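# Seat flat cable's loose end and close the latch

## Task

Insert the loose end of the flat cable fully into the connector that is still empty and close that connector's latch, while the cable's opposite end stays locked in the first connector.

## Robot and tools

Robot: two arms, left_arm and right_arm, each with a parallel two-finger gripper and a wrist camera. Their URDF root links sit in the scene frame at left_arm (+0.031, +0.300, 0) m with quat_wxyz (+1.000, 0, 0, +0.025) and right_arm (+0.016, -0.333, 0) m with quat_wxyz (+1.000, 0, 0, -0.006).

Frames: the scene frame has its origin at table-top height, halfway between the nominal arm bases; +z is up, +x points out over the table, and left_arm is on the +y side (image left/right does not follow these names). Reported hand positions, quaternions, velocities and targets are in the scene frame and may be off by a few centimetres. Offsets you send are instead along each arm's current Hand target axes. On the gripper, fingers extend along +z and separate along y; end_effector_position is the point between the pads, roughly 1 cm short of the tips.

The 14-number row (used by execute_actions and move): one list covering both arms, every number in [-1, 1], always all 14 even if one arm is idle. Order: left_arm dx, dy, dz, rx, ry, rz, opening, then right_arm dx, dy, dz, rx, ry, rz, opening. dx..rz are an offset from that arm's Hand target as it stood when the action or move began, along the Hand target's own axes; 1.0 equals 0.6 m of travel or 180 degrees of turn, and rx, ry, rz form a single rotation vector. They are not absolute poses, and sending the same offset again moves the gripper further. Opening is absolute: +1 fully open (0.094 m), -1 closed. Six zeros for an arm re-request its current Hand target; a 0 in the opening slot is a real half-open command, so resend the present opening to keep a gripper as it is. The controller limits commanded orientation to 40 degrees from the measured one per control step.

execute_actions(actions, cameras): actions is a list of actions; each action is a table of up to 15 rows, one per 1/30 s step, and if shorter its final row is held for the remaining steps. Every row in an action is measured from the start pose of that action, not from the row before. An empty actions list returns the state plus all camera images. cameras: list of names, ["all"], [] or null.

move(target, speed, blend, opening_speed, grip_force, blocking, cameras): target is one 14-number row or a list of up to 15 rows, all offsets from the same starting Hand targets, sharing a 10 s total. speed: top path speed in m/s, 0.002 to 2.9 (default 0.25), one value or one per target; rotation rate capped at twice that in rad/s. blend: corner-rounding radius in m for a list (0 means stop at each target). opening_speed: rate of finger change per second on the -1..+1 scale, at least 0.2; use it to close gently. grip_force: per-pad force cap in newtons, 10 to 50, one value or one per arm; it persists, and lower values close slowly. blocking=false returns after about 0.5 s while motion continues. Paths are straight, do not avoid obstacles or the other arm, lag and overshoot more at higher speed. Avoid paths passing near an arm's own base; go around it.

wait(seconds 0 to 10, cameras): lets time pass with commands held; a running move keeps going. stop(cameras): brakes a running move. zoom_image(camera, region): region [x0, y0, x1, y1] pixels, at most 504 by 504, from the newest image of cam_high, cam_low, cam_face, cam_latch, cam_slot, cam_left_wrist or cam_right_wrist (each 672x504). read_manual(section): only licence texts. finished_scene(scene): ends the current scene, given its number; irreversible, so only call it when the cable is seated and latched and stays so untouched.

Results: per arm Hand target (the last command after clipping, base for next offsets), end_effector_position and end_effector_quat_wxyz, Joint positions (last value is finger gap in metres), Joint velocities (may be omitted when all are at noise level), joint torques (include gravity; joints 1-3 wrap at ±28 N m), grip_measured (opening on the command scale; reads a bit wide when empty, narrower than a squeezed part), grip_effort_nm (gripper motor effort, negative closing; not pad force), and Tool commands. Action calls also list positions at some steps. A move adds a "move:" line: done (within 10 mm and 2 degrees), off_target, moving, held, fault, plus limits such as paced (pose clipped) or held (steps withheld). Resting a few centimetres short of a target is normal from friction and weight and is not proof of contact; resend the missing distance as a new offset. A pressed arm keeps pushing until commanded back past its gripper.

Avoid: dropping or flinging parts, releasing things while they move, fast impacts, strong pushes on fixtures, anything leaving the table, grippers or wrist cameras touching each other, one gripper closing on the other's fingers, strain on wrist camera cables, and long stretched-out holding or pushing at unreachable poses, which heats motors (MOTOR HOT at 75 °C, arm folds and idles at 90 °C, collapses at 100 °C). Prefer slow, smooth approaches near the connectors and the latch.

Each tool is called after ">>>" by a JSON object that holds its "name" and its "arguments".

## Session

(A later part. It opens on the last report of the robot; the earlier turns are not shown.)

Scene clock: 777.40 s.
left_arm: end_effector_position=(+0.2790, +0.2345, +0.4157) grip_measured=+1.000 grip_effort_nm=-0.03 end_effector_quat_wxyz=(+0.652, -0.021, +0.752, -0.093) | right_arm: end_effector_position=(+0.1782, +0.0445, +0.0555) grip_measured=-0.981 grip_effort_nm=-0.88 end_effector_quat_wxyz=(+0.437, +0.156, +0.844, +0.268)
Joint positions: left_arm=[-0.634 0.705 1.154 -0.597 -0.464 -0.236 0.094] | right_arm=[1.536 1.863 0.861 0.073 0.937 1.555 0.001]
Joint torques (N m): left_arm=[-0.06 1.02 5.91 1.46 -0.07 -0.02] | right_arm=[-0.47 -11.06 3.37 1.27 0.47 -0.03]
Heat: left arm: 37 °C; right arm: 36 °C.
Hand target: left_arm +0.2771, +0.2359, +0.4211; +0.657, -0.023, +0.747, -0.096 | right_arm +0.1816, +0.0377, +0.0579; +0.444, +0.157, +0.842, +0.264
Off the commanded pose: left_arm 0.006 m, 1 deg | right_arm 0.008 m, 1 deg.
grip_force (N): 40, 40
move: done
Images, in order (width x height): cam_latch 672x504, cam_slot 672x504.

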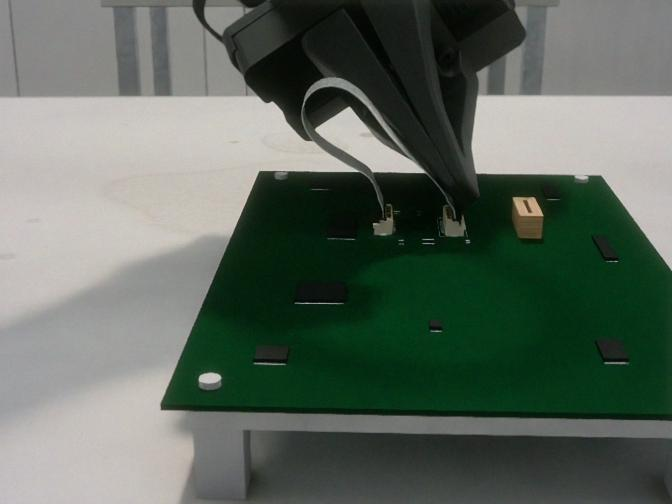

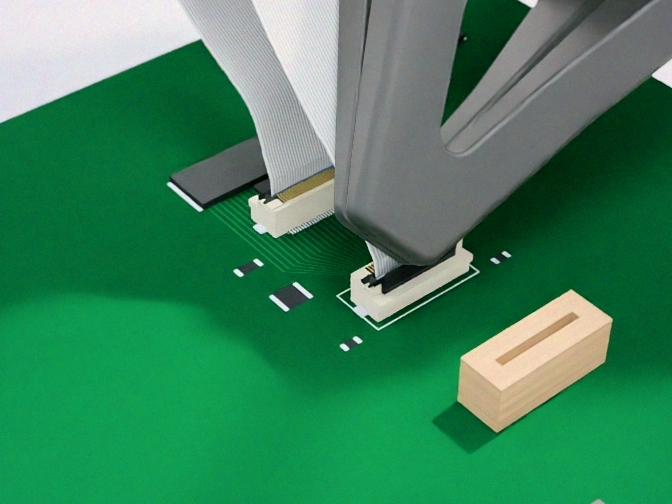

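>>> {"name": "move", "arguments": {"target": [0,0,0,0,0,0,1,0.0125,-0.0165,0.004,0,0.004,0,-1], "speed": 0.05, "cameras": ["cam_latch","cam_slot"]}}

>>> {"name": "zoom_image", "arguments": {"camera": "cam_latch", "region": [430, 185, 480, 245]}}

>>> {"name": "zoom_image", "arguments": {"camera": "cam_slot", "region": [330, 200, 490, 340]}}

Scene clock: 783.40 s.
left_arm: end_effector_position=(+0.2790, +0.2345, +0.4157) grip_measured=+1.000 grip_effort_nm=-0.03 end_effector_quat_wxyz=(+0.652, -0.021, +0.752, -0.093) | right_arm: end_effector_position=(+0.1777, +0.0448, +0.0535) grip_measured=-0.981 grip_effort_nm=-0.88 end_effector_quat_wxyz=(+0.433, +0.162, +0.840, +0.283)
Joint positions: left_arm=[-0.634 0.705 1.154 -0.597 -0.464 -0.236 0.094] | right_arm=[1.536 1.863 0.832 0.137 0.932 1.555 0.001]
Joint torques (N m): left_arm=[-0.06 1.02 5.87 1.46 -0.06 -0.01] | right_arm=[-0.28 -9.51 2.82 1.11 0.37 0.02]
Heat: left arm: 37 °C; right arm: 35 °C.
Hand target: left_arm +0.2771, +0.2359, +0.4211; +0.657, -0.023, +0.747, -0.096 | right_arm +0.1791, +0.0342, +0.0460; +0.439, +0.156, +0.844, +0.265
Off the commanded pose: left_arm 0.006 m, 1 deg | right_arm 0.013 m, 2 deg.
grip_force (N): 40, 40
move: off_target (right_arm)
Images, in order (width x height): cam_latch 672x504, cam_slot 672x504.

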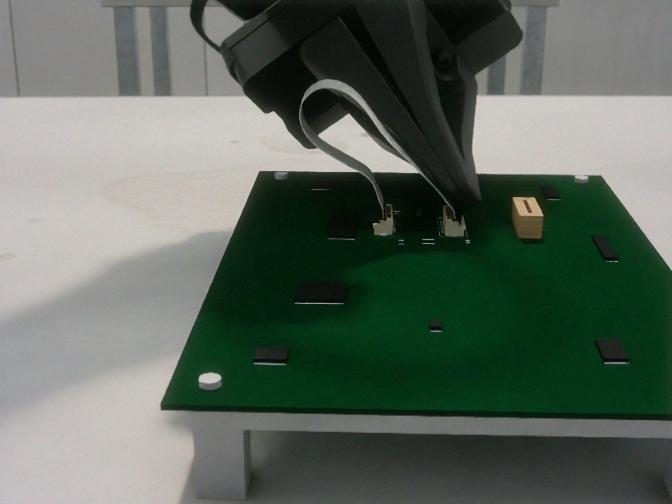

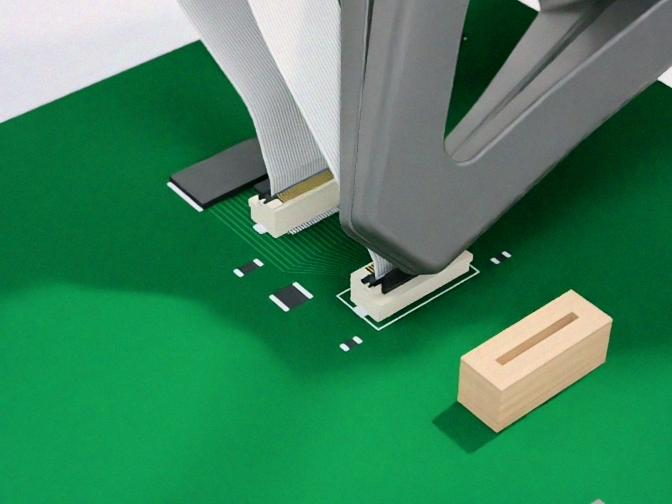

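Scaled by 8.400.

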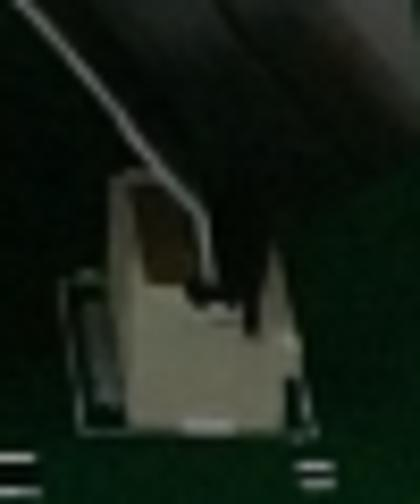

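Scaled by 3.150.

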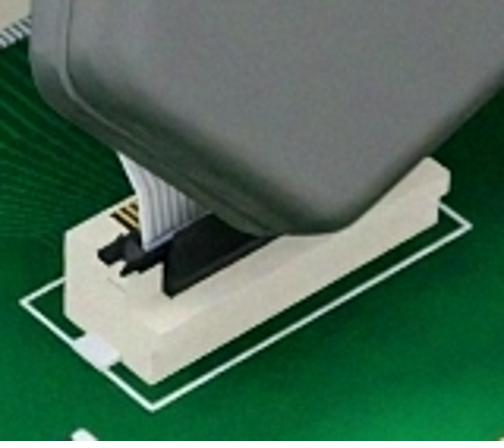

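>>> {"name": "move", "arguments": {"target": [[0,0,0,0,0,0,-1,-0.0238,0.0408,-0.036,0,0,0,-1],[0,0,0,0,0,0,-1,0.0025,0.0437,-0.1393,0,0,0,-1],[0.481,-0.1455,-0.0882,0.4253,0.2104,0.2574,-1,-0.2655,-0.1018,-0.2973,0,0,0,-1]], "speed": [0.12,0.15,0.35], "blend": [0.005,0.01,0], "grip_force": 50, "cameras": ["cam_high","cam_latch","cam_slot","cam_left_wrist"]}}

>>> {"name": "zoom_image", "arguments": {"camera": "cam_slot", "region": [330, 200, 490, 340]}}

Scene clock: 826.67 s.
left_arm: end_effector_position=(+0.1829, +0.1105, +0.1637) grip_measured=-0.997 grip_effort_nm=-0.18 end_effector_quat_wxyz=(+0.272, +0.665, +0.641, -0.270) | right_arm: end_effector_position=(+0.1196, -0.1466, +0.1963) grip_measured=-0.983 grip_effort_nm=-0.95 end_effector_quat_wxyz=(+0.420, +0.140, +0.857, +0.265)
Joint positions: left_arm=[-0.438 1.053 0.848 -1.015 0.721 1.087 0] | right_arm=[1.882 0.962 0.808 -1.248 1.031 2.098 0.001]
Joint torques (N m): left_arm=[-0.75 -1.18 4.97 0.54 0.45 0.1] | right_arm=[0.77 -2.5 5.03 0.39 0.66 0.15]
Heat: left arm: 37 °C; right arm: 34 °C.
Hand target: left_arm +0.1779, +0.1101, +0.1604; +0.264, +0.668, +0.638, -0.277 | right_arm +0.1205, -0.1497, +0.1999; +0.439, +0.156, +0.844, +0.265
Off the commanded pose: left_arm 0.006 m, 1 deg | right_arm 0.005 m, 3 deg.
joint sent to its limit (right arm) — joint 6 (wrist roll), upper limit. The joint targets still meet the commanded pose.
move: off_target (right_arm); blend cut to 0 m at target 1
Images, in order (width x height): cam_high 672x504, cam_latch 672x504, cam_slot 672x504, cam_left_wrist 672x504.

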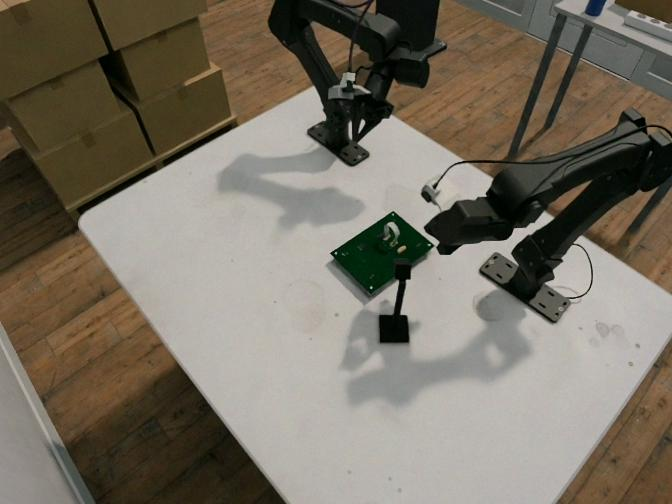

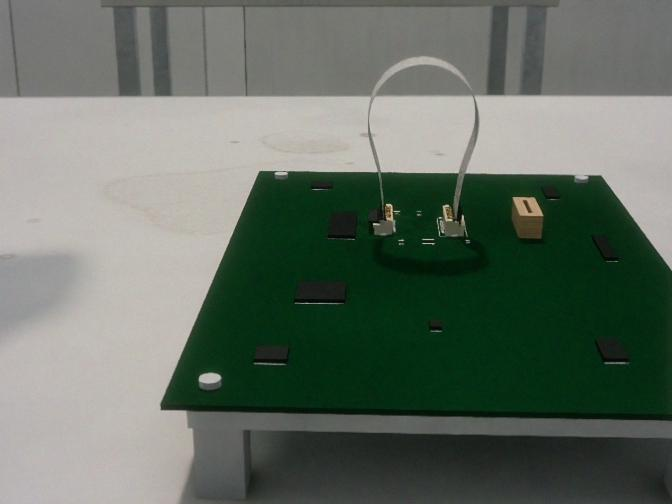

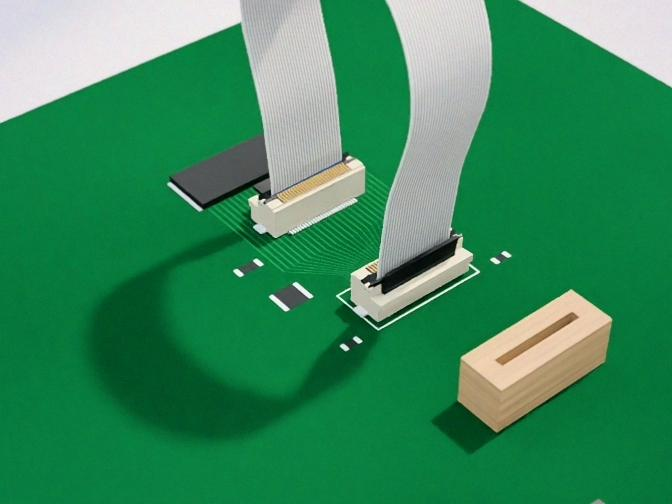

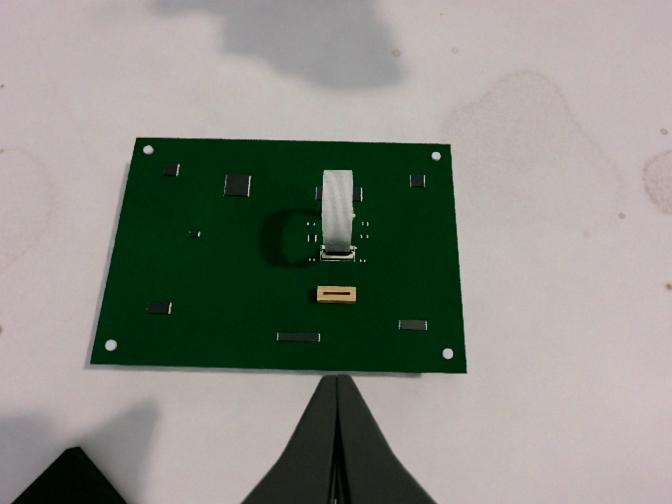

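Scaled by 3.150.

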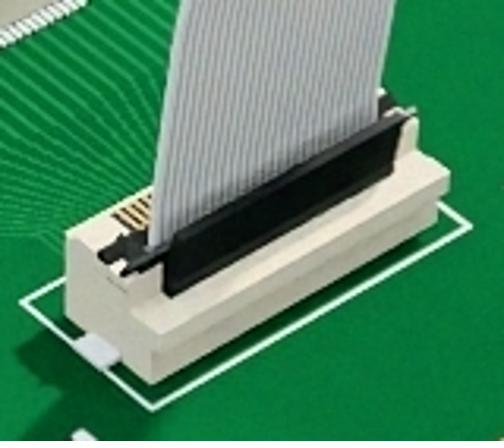

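>>> {"name": "move", "arguments": {"target": [0.0235,0,0.1767,0,0,0,-1,0,0,0,0,0,0,-1], "speed": 0.15, "cameras": ["cam_latch","cam_slot","cam_left_wrist"]}}

>>> {"name": "zoom_image", "arguments": {"camera": "cam_latch", "region": [400, 130, 540, 250]}}

Scene clock: 844.07 s.
left_arm: end_effector_position=(+0.1784, +0.0454, +0.0807) grip_measured=-0.997 grip_effort_nm=-0.18 end_effector_quat_wxyz=(+0.271, +0.668, +0.637, -0.273) | right_arm: end_effector_position=(+0.1196, -0.1467, +0.1962) grip_measured=-0.983 grip_effort_nm=-0.95 end_effector_quat_wxyz=(+0.420, +0.140, +0.857, +0.264)
Joint positions: left_arm=[-0.754 1.212 0.57 -0.367 0.588 0.742 0] | right_arm=[1.882 0.962 0.808 -1.249 1.03 2.098 0.001]
Joint torques (N m): left_arm=[-0.76 -1.94 4.49 0.97 0.31 -0.1] | right_arm=[0.72 -2.41 4.96 0.4 0.64 0.13]
Heat: left arm: 35 °C; right arm: 33 °C.
Hand target: left_arm +0.1749, +0.0452, +0.0754; +0.264, +0.668, +0.638, -0.277 | right_arm +0.1205, -0.1497, +0.1999; +0.439, +0.156, +0.844, +0.265
Off the commanded pose: left_arm 0.006 m, 1 deg | right_arm 0.005 m, 3 deg.
joint sent to its limit (right arm) — joint 6 (wrist roll), upper limit. The joint targets still meet the commanded pose.
move: off_target (right_arm)
Images, in order (width x height): cam_latch 672x504, cam_slot 672x504, cam_left_wrist 672x504.

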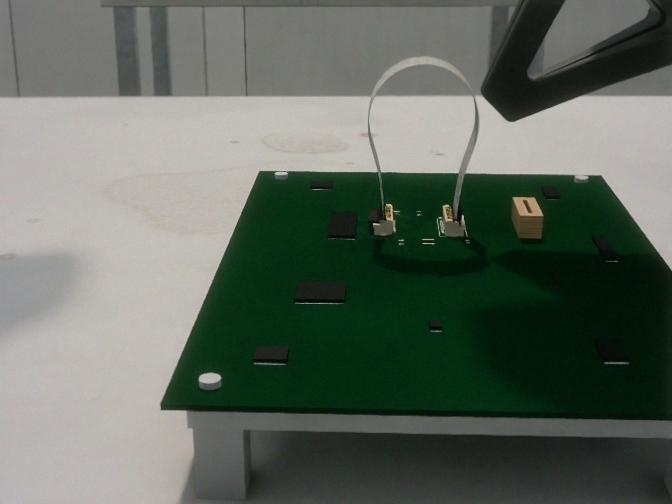

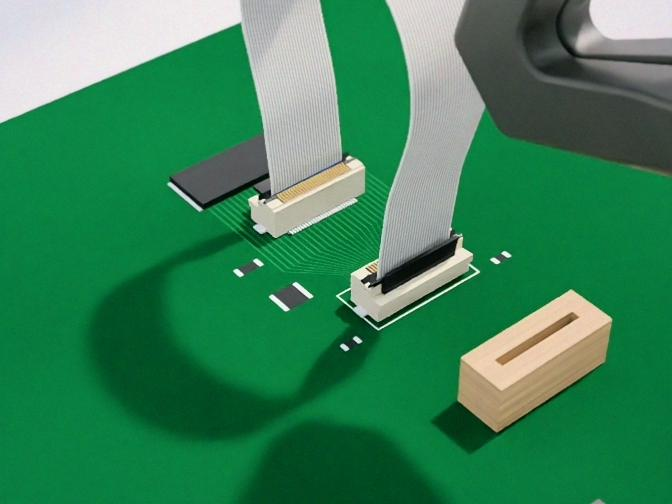

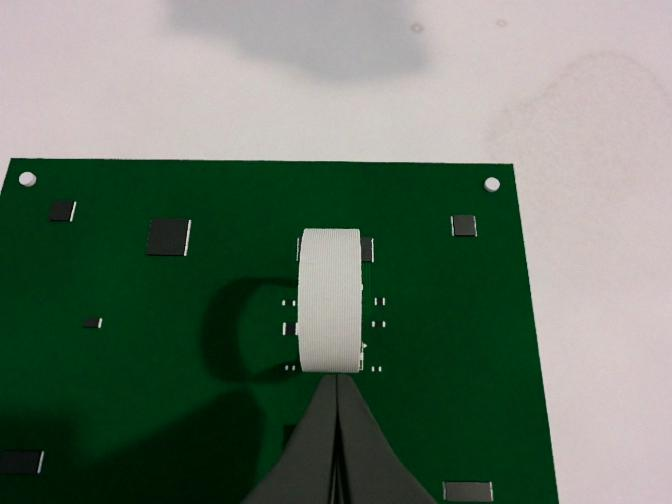

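Scaled by 3.600.

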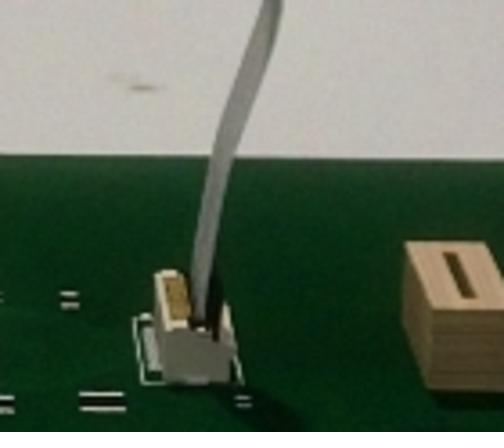

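>>> {"name": "move", "arguments": {"target": [-0.0005,0.0088,0.065,0,0.15,0,-1,0,0,0,0,0,0,-1], "speed": 0.1, "cameras": ["cam_latch","cam_slot","cam_left_wrist"]}}

>>> {"name": "zoom_image", "arguments": {"camera": "cam_latch", "region": [400, 150, 500, 250]}}

>>> {"name": "zoom_image", "arguments": {"camera": "cam_slot", "region": [330, 200, 490, 340]}}

Scene clock: 867.77 s.
left_arm: end_effector_position=(+0.1754, +0.0233, +0.0485) grip_measured=-0.997 grip_effort_nm=-0.18 end_effector_quat_wxyz=(+0.106, +0.714, +0.682, -0.118) | right_arm: end_effector_position=(+0.1196, -0.1467, +0.1962) grip_measured=-0.983 grip_effort_nm=-0.95 end_effector_quat_wxyz=(+0.420, +0.140, +0.857, +0.264)
Joint positions: left_arm=[-1.032 1.55 0.925 -0.693 0.195 0.611 0] | right_arm=[1.882 0.962 0.808 -1.249 1.03 2.098 0.001]
Joint torques (N m): left_arm=[-0.84 -3.33 7.19 0.59 -0.02 -0.13] | right_arm=[0.8 -2.55 5.01 0.35 0.59 0.12]
Heat: left arm: 34 °C; right arm: 31 °C.
Hand target: left_arm +0.1788, +0.0171, +0.0480; +0.108, +0.714, +0.682, -0.113 | right_arm +0.1205, -0.1497, +0.1999; +0.439, +0.156, +0.844, +0.265
Off the commanded pose: left_arm 0.007 m, 1 deg | right_arm 0.005 m, 3 deg.
joint sent to its limit (right arm) — joint 6 (wrist roll), upper limit. The joint targets still meet the commanded pose.
move: off_target (right_arm)
Images, in order (width x height): cam_latch 672x504, cam_slot 672x504, cam_left_wrist 672x504.

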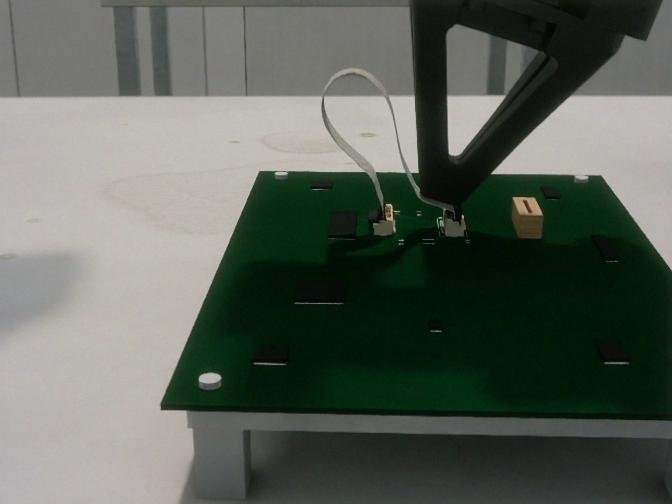

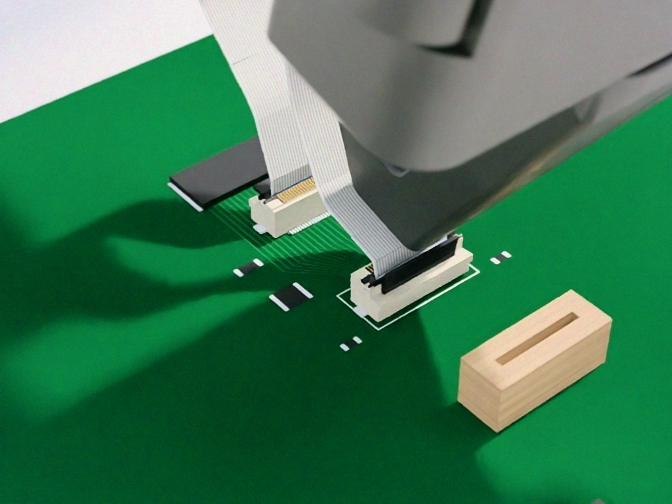

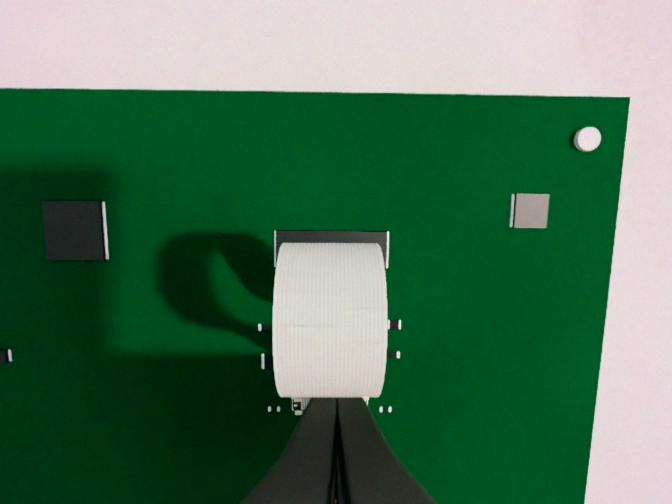

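Scaled by 5.040.

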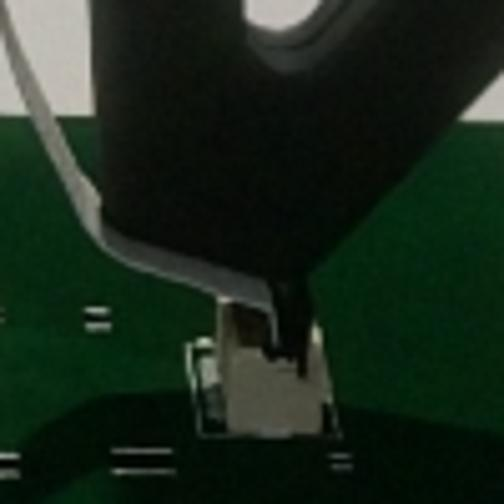

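Scaled by 3.150.

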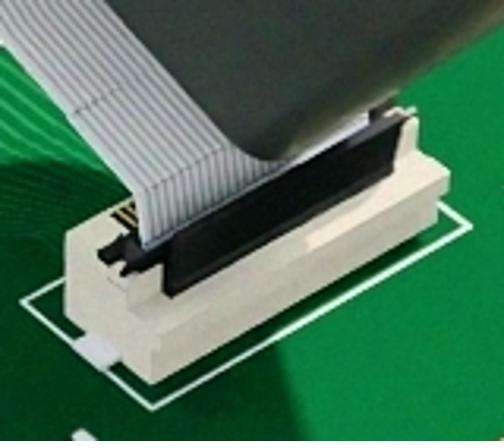

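>>> {"name": "move", "arguments": {"target": [0.0023,0,0.0071,0,0,0,-1,0,0,0,0,0,0,-1], "speed": 0.04, "cameras": ["cam_latch","cam_slot"]}}

>>> {"name": "zoom_image", "arguments": {"camera": "cam_latch", "region": [430, 185, 480, 245]}}

>>> {"name": "zoom_image", "arguments": {"camera": "cam_slot", "region": [330, 200, 490, 340]}}

Scene clock: 875.13 s.
left_arm: end_effector_position=(+0.1753, +0.0234, +0.0482) grip_measured=-0.997 grip_effort_nm=-0.18 end_effector_quat_wxyz=(+0.105, +0.714, +0.682, -0.118) | right_arm: end_effector_position=(+0.1196, -0.1467, +0.1962) grip_measured=-0.983 grip_effort_nm=-0.95 end_effector_quat_wxyz=(+0.420, +0.140, +0.857, +0.264)
Joint positions: left_arm=[-1.032 1.551 0.925 -0.693 0.195 0.61 0] | right_arm=[1.882 0.962 0.808 -1.249 1.03 2.098 0.001]
Joint torques (N m): left_arm=[-0.84 -2.93 6.09 0.77 -0.03 -0.1] | right_arm=[0.81 -2.43 4.96 0.38 0.61 0.15]
Heat: left arm: 34 °C; right arm: 31 °C.
Hand target: left_arm +0.1788, +0.0171, +0.0435; +0.108, +0.714, +0.682, -0.113 | right_arm +0.1205, -0.1497, +0.1999; +0.439, +0.156, +0.844, +0.265
Off the commanded pose: left_arm 0.009 m, 1 deg | right_arm 0.005 m, 3 deg.
joint sent to its limit (right arm) — joint 6 (wrist roll), upper limit. The joint targets still meet the commanded pose.
move: off_target (right_arm)
Images, in order (width x height): cam_latch 672x504, cam_slot 672x504.

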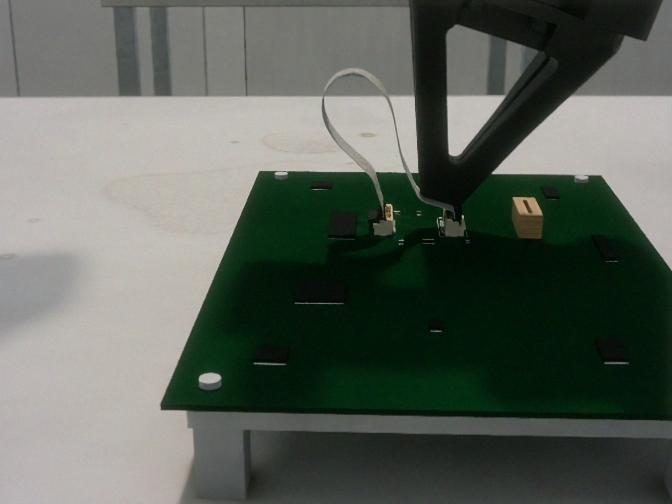

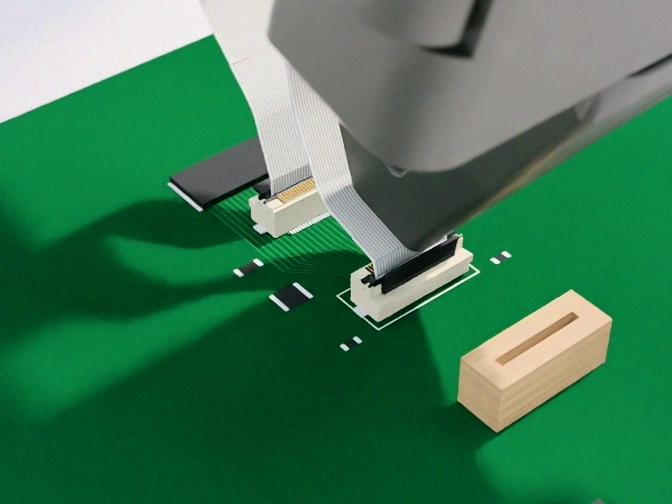

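Scaled by 8.400.

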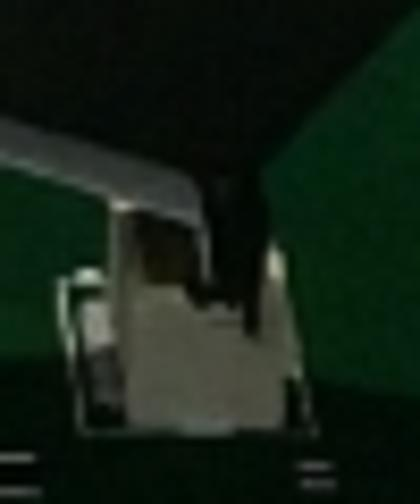

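Scaled by 3.150.

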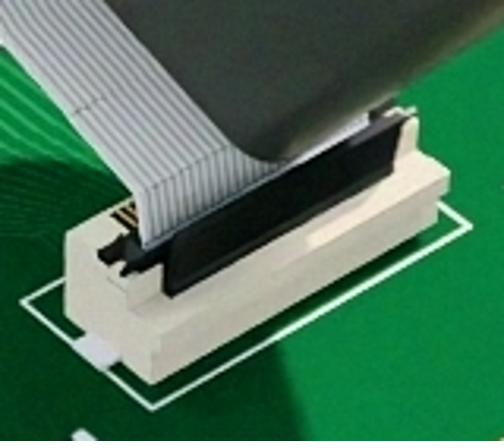

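>>> {"name": "move", "arguments": {"target": [0.0215,-0.001,0.0018,0,0,0,-1,0,0,0,0,0,0,-1], "speed": 0.04, "cameras": ["cam_latch","cam_slot"]}}

>>> {"name": "zoom_image", "arguments": {"camera": "cam_latch", "region": [430, 185, 480, 245]}}

>>> {"name": "zoom_image", "arguments": {"camera": "cam_slot", "region": [330, 200, 490, 340]}}

Scene clock: 880.20 s.
left_arm: end_effector_position=(+0.1767, +0.0244, +0.0477) grip_measured=-0.997 grip_effort_nm=-0.19 end_effector_quat_wxyz=(+0.109, +0.714, +0.682, -0.120) | right_arm: end_effector_position=(+0.1196, -0.1467, +0.1962) grip_measured=-0.983 grip_effort_nm=-0.95 end_effector_quat_wxyz=(+0.420, +0.140, +0.857, +0.264)
Joint positions: left_arm=[-1.024 1.545 0.915 -0.682 0.199 0.617 0] | right_arm=[1.882 0.962 0.808 -1.249 1.03 2.098 0.001]
Joint torques (N m): left_arm=[0.7 -4.46 2.88 0.83 0.03 0.08] | right_arm=[0.81 -2.58 5.08 0.43 0.6 0.17]
Heat: left arm: 34 °C; right arm: 31 °C.
Hand target: left_arm +0.1788, +0.0291, +0.0384; +0.108, +0.714, +0.682, -0.113 | right_arm +0.1205, -0.1497, +0.1999; +0.439, +0.156, +0.844, +0.265
Off the commanded pose: left_arm 0.011 m, 1 deg | right_arm 0.005 m, 3 deg.
joint sent to its limit (right arm) — joint 6 (wrist roll), upper limit. The joint targets still meet the commanded pose.
move: off_target (left_arm, right_arm)
Images, in order (width x height): cam_latch 672x504, cam_slot 672x504.

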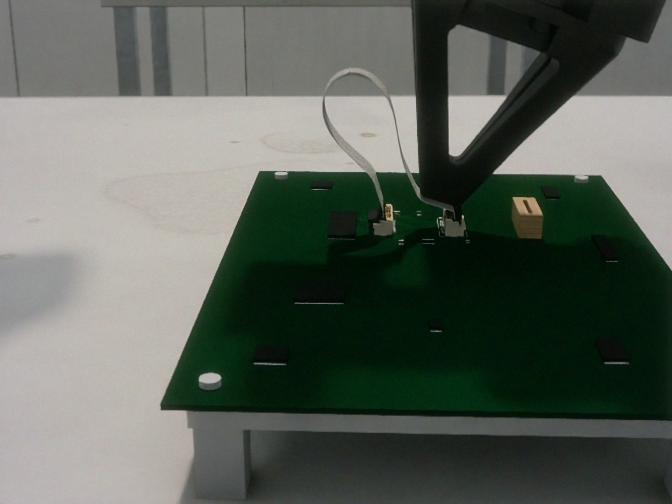

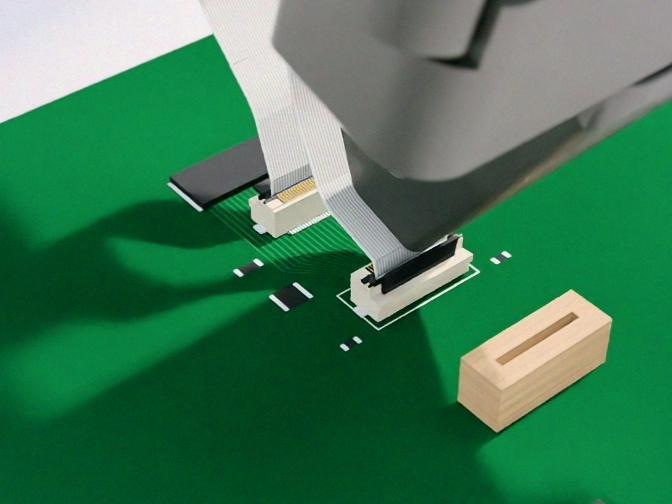

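Scaled by 8.400.

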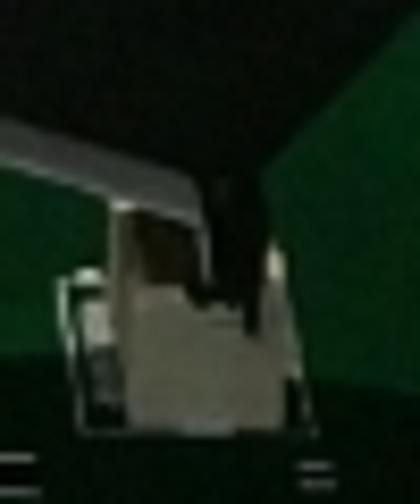

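Scaled by 3.150.

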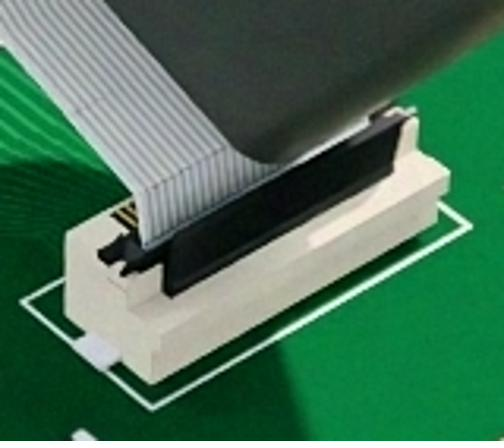

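>>> {"name": "move", "arguments": {"target": [0.0215,-0.001,0.0018,0,0,0,-1,0,0,0,0,0,0,-1], "speed": 0.04, "cameras": ["cam_latch","cam_slot"]}}

>>> {"name": "zoom_image", "arguments": {"camera": "cam_latch", "region": [430, 185, 480, 245]}}

>>> {"name": "zoom_image", "arguments": {"camera": "cam_slot", "region": [330, 200, 490, 340]}}

Scene clock: 883.50 s.
left_arm: end_effector_position=(+0.1789, +0.0278, +0.0470) grip_measured=-0.997 grip_effort_nm=-0.18 end_effector_quat_wxyz=(+0.125, +0.714, +0.676, -0.129) | right_arm: end_effector_position=(+0.1196, -0.1467, +0.1962) grip_measured=-0.983 grip_effort_nm=-0.95 end_effector_quat_wxyz=(+0.420, +0.140, +0.857, +0.264)
Joint positions: left_arm=[-1 1.515 0.871 -0.638 0.22 0.644 0] | right_arm=[1.882 0.962 0.808 -1.249 1.03 2.098 0.001]
Joint torques (N m): left_arm=[0.9 -4 2.65 0.59 -0.15 0.09] | right_arm=[0.79 -2.35 4.96 0.41 0.61 0.16]
Heat: left arm: 33 °C; right arm: 31 °C.
Hand target: left_arm +0.1787, +0.0412, +0.0334; +0.108, +0.714, +0.682, -0.113 | right_arm +0.1205, -0.1497, +0.1999; +0.439, +0.156, +0.844, +0.265
Off the commanded pose: left_arm 0.019 m, 3 deg | right_arm 0.005 m, 3 deg.
joint sent to its limit (right arm) — joint 6 (wrist roll), upper limit. The joint targets still meet the commanded pose.
move: off_target (left_arm, right_arm)
Images, in order (width x height): cam_latch 672x504, cam_slot 672x504.

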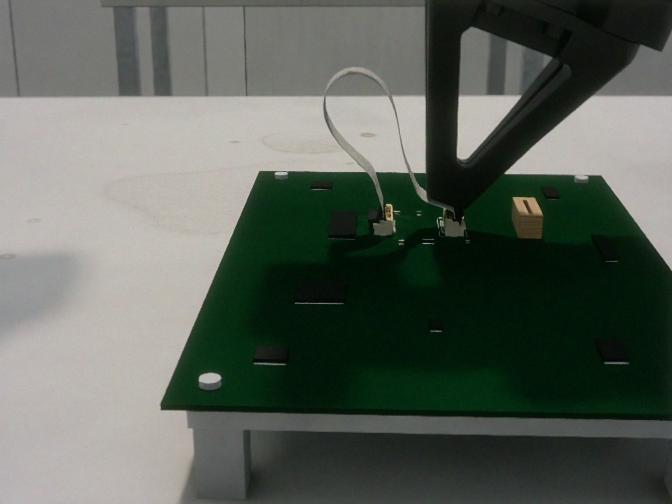

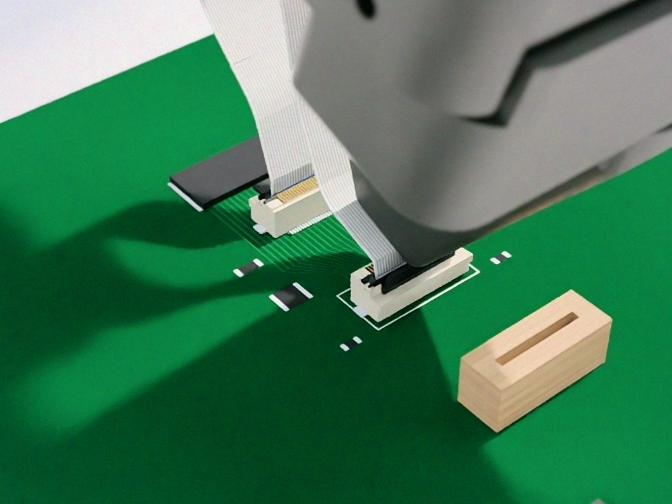

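Scaled by 8.400.

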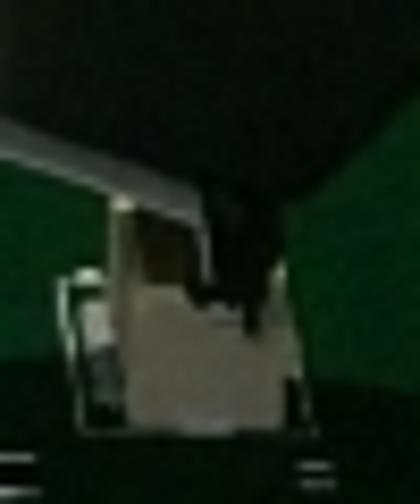

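Scaled by 3.150.

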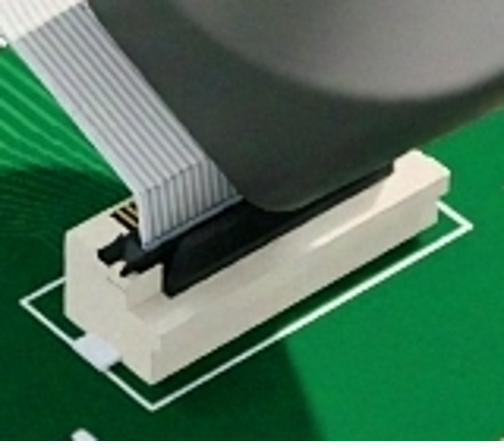

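>>> {"name": "move", "arguments": {"target": [0.0175,-0.0005,0.006,0,0,0,-1,0,0,0,0,0,0,-1], "speed": 0.04, "cameras": ["cam_latch","cam_slot"]}}

>>> {"name": "zoom_image", "arguments": {"camera": "cam_latch", "region": [430, 185, 480, 245]}}

>>> {"name": "zoom_image", "arguments": {"camera": "cam_slot", "region": [330, 200, 490, 340]}}

Scene clock: 887.13 s.
left_arm: end_effector_position=(+0.1818, +0.0327, +0.0451) grip_measured=-0.997 grip_effort_nm=-0.18 end_effector_quat_wxyz=(+0.136, +0.714, +0.674, -0.132) | right_arm: end_effector_position=(+0.1196, -0.1467, +0.1962) grip_measured=-0.983 grip_effort_nm=-0.95 end_effector_quat_wxyz=(+0.420, +0.140, +0.857, +0.264)
Joint positions: left_arm=[-0.977 1.492 0.834 -0.605 0.23 0.665 0] | right_arm=[1.882 0.962 0.808 -1.249 1.03 2.098 0.001]
Joint torques (N m): left_arm=[0.8 -3.25 2.26 0.53 -0.21 0.11] | right_arm=[0.62 -2.59 5.05 0.36 0.6 0.15]
Heat: left arm: 33 °C; right arm: 31 °C.
Hand target: left_arm +0.1788, +0.0500, +0.0268; +0.108, +0.714, +0.682, -0.113 | right_arm +0.1205, -0.1497, +0.1999; +0.439, +0.156, +0.844, +0.265
Off the commanded pose: left_arm 0.025 m, 4 deg | right_arm 0.005 m, 3 deg.
joint sent to its limit (right arm) — joint 6 (wrist roll), upper limit. The joint targets still meet the commanded pose.
move: off_target (left_arm, right_arm)
Images, in order (width x height): cam_latch 672x504, cam_slot 672x504.

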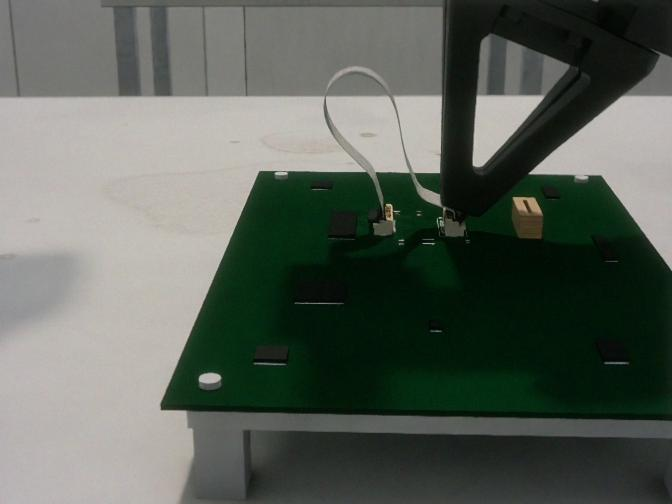

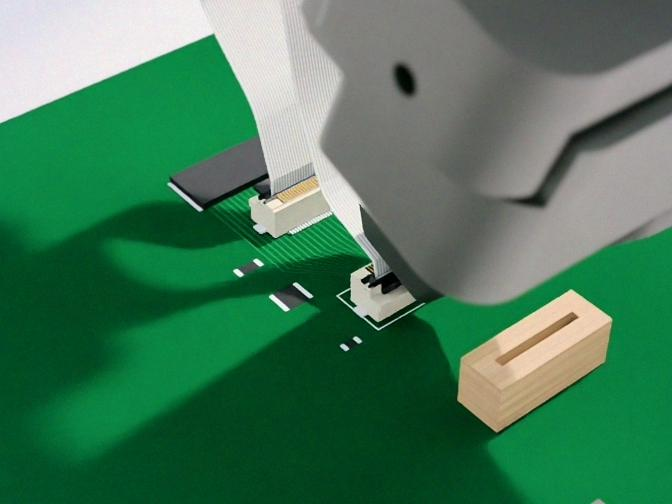

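Scaled by 8.400.

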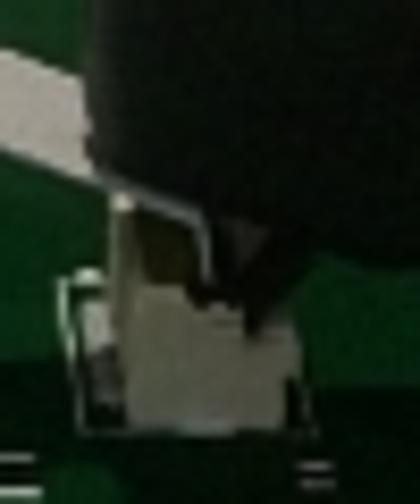

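Scaled by 3.150.

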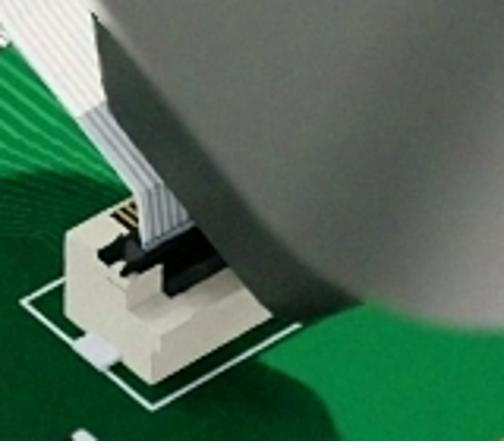

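>>> {"name": "move", "arguments": {"target": [0.0135,0,0.0105,0,0,0,-1,0,0,0,0,0,0,-1], "speed": 0.04, "cameras": ["cam_latch","cam_slot"]}}

>>> {"name": "zoom_image", "arguments": {"camera": "cam_latch", "region": [430, 185, 480, 245]}}

>>> {"name": "zoom_image", "arguments": {"camera": "cam_slot", "region": [330, 200, 490, 340]}}

Scene clock: 892.57 s.
left_arm: end_effector_position=(+0.1831, +0.0376, +0.0406) grip_measured=-0.997 grip_effort_nm=-0.18 end_effector_quat_wxyz=(+0.144, +0.713, +0.673, -0.135) | right_arm: end_effector_position=(+0.1196, -0.1467, +0.1962) grip_measured=-0.983 grip_effort_nm=-0.95 end_effector_quat_wxyz=(+0.420, +0.140, +0.857, +0.264)
Joint positions: left_arm=[-0.959 1.477 0.795 -0.57 0.239 0.682 0] | right_arm=[1.882 0.962 0.808 -1.249 1.03 2.098 0.001]
Joint torques (N m): left_arm=[0.49 -2.15 2.43 0.51 -0.27 0.1] | right_arm=[0.77 -2.48 4.94 0.4 0.64 0.16]
Heat: left arm: 33 °C; right arm: 31 °C.
Hand target: left_arm +0.1791, +0.0558, +0.0182; +0.108, +0.714, +0.682, -0.113 | right_arm +0.1205, -0.1497, +0.1999; +0.439, +0.156, +0.844, +0.265
Off the commanded pose: left_arm 0.029 m, 5 deg | right_arm 0.005 m, 3 deg.
joint sent to its limit (right arm) — joint 6 (wrist roll), upper limit. The joint targets still meet the commanded pose.
move: off_target (left_arm, right_arm)
Images, in order (width x height): cam_latch 672x504, cam_slot 672x504.

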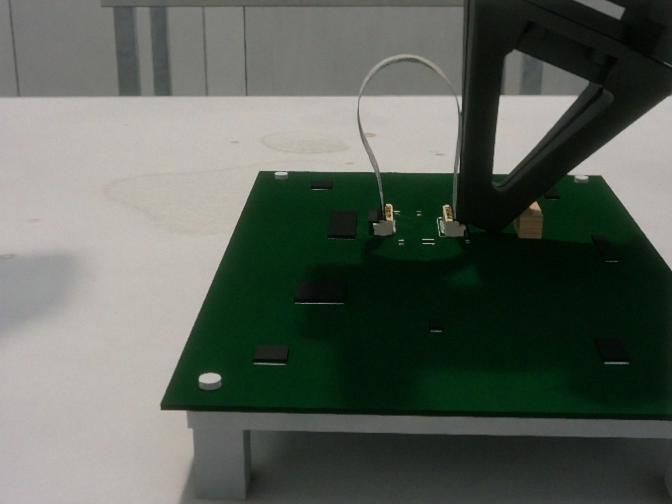

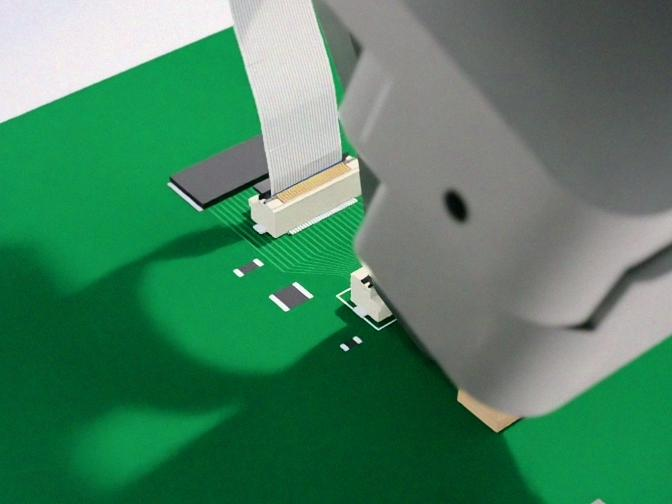

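Scaled by 8.400.

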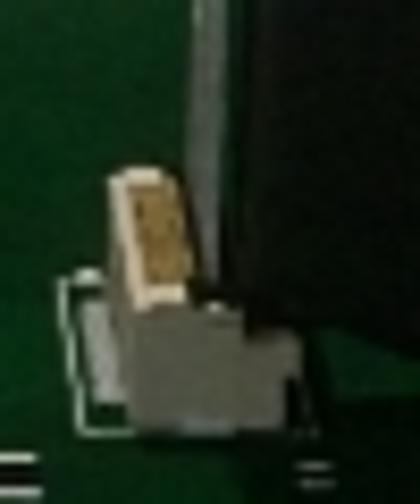

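Scaled by 3.150.

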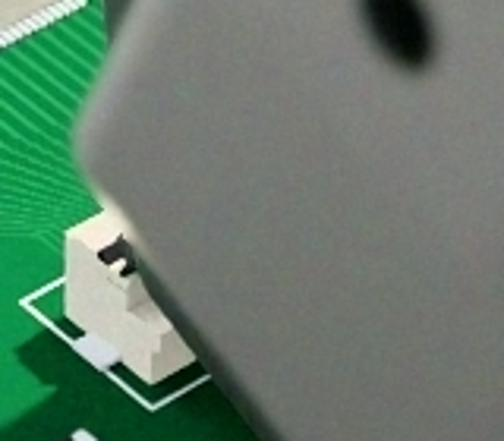

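>>> {"name": "move", "arguments": {"target": [-0.0253,0,-0.1318,0,0,0,-1,0,0,0,0,0,0,-1], "speed": 0.15, "cameras": ["cam_latch","cam_slot","cam_face"]}}

>>> {"name": "zoom_image", "arguments": {"camera": "cam_latch", "region": [430, 185, 480, 245]}}

>>> {"name": "zoom_image", "arguments": {"camera": "cam_slot", "region": [330, 200, 490, 340]}}

Scene clock: 896.90 s.
left_arm: end_effector_position=(+0.1738, +0.0687, +0.0858) grip_measured=-0.997 grip_effort_nm=-0.18 end_effector_quat_wxyz=(+0.089, +0.714, +0.685, -0.114) | right_arm: end_effector_position=(+0.1196, -0.1467, +0.1962) grip_measured=-0.983 grip_effort_nm=-0.95 end_effector_quat_wxyz=(+0.420, +0.140, +0.857, +0.264)
Joint positions: left_arm=[-0.932 1.394 0.951 -0.929 0.212 0.709 0] | right_arm=[1.882 0.962 0.808 -1.249 1.03 2.098 0.001]
Joint torques (N m): left_arm=[0.66 -5.38 7.69 0.41 0.1 0.09] | right_arm=[0.72 -2.58 5.11 0.41 0.58 0.16]
Heat: left arm: 33 °C; right arm: 30 °C.
Hand target: left_arm +0.1797, +0.0657, +0.0983; +0.108, +0.714, +0.682, -0.113 | right_arm +0.1205, -0.1497, +0.1999; +0.439, +0.156, +0.844, +0.265
Off the commanded pose: left_arm 0.014 m, 2 deg | right_arm 0.005 m, 3 deg.
joint sent to its limit (right arm) — joint 6 (wrist roll), upper limit. The joint targets still meet the commanded pose.
move: off_target (left_arm, right_arm)
Images, in order (width x height): cam_face 672x504, cam_latch 672x504, cam_slot 672x504.

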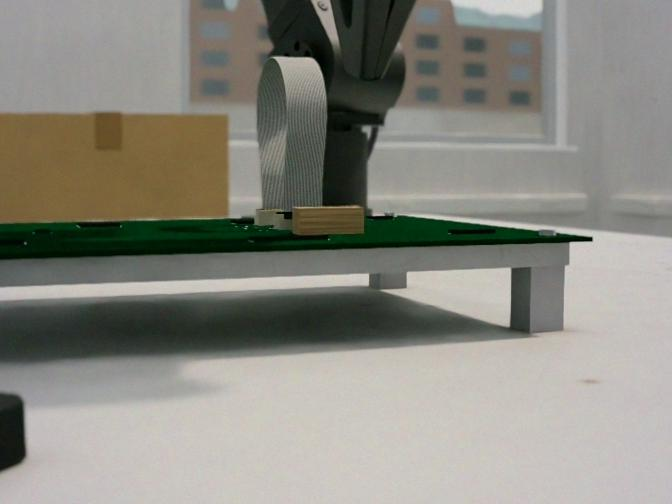

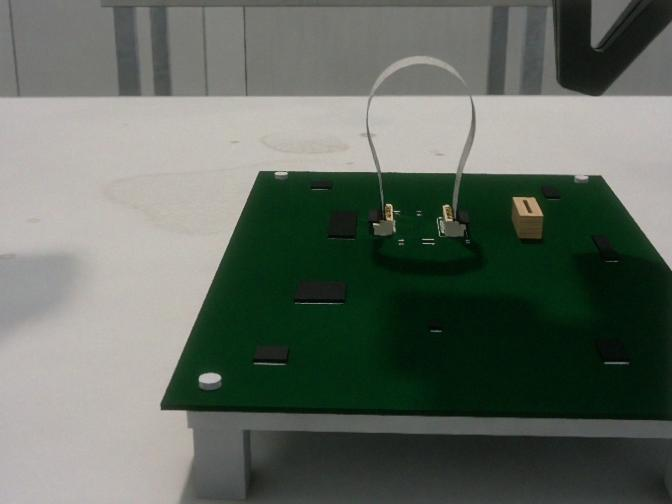

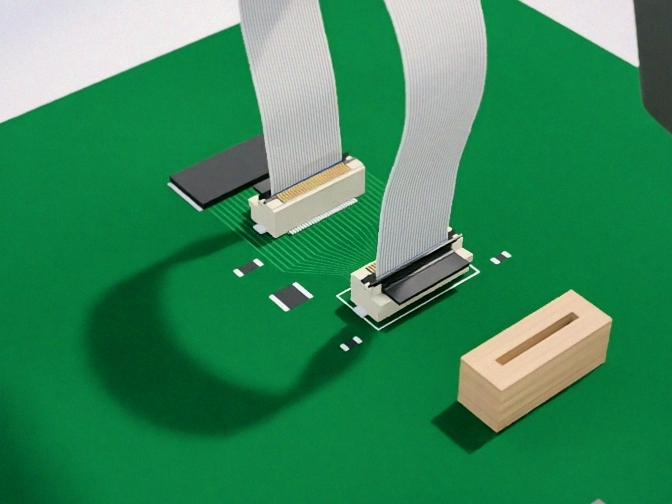

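Scaled by 8.400.

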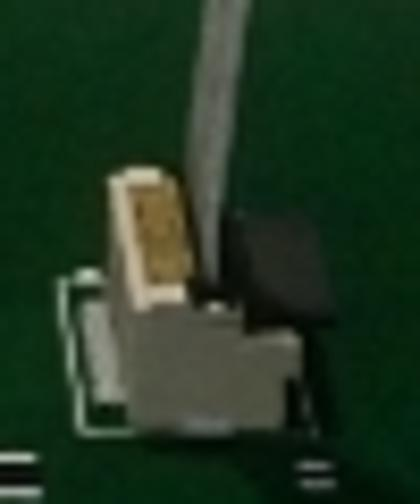

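Scaled by 3.150.

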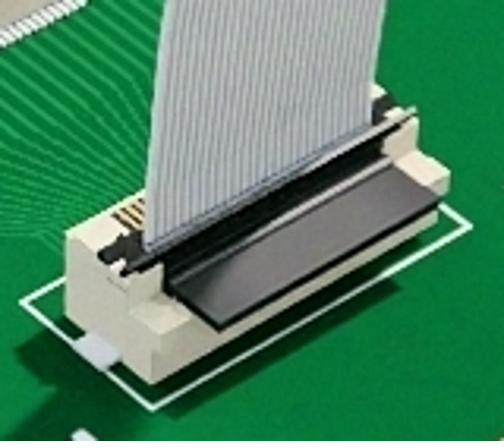

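>>> {"name": "finished_scene", "arguments": {"scene": 1}}

The scene is finished: the task was done.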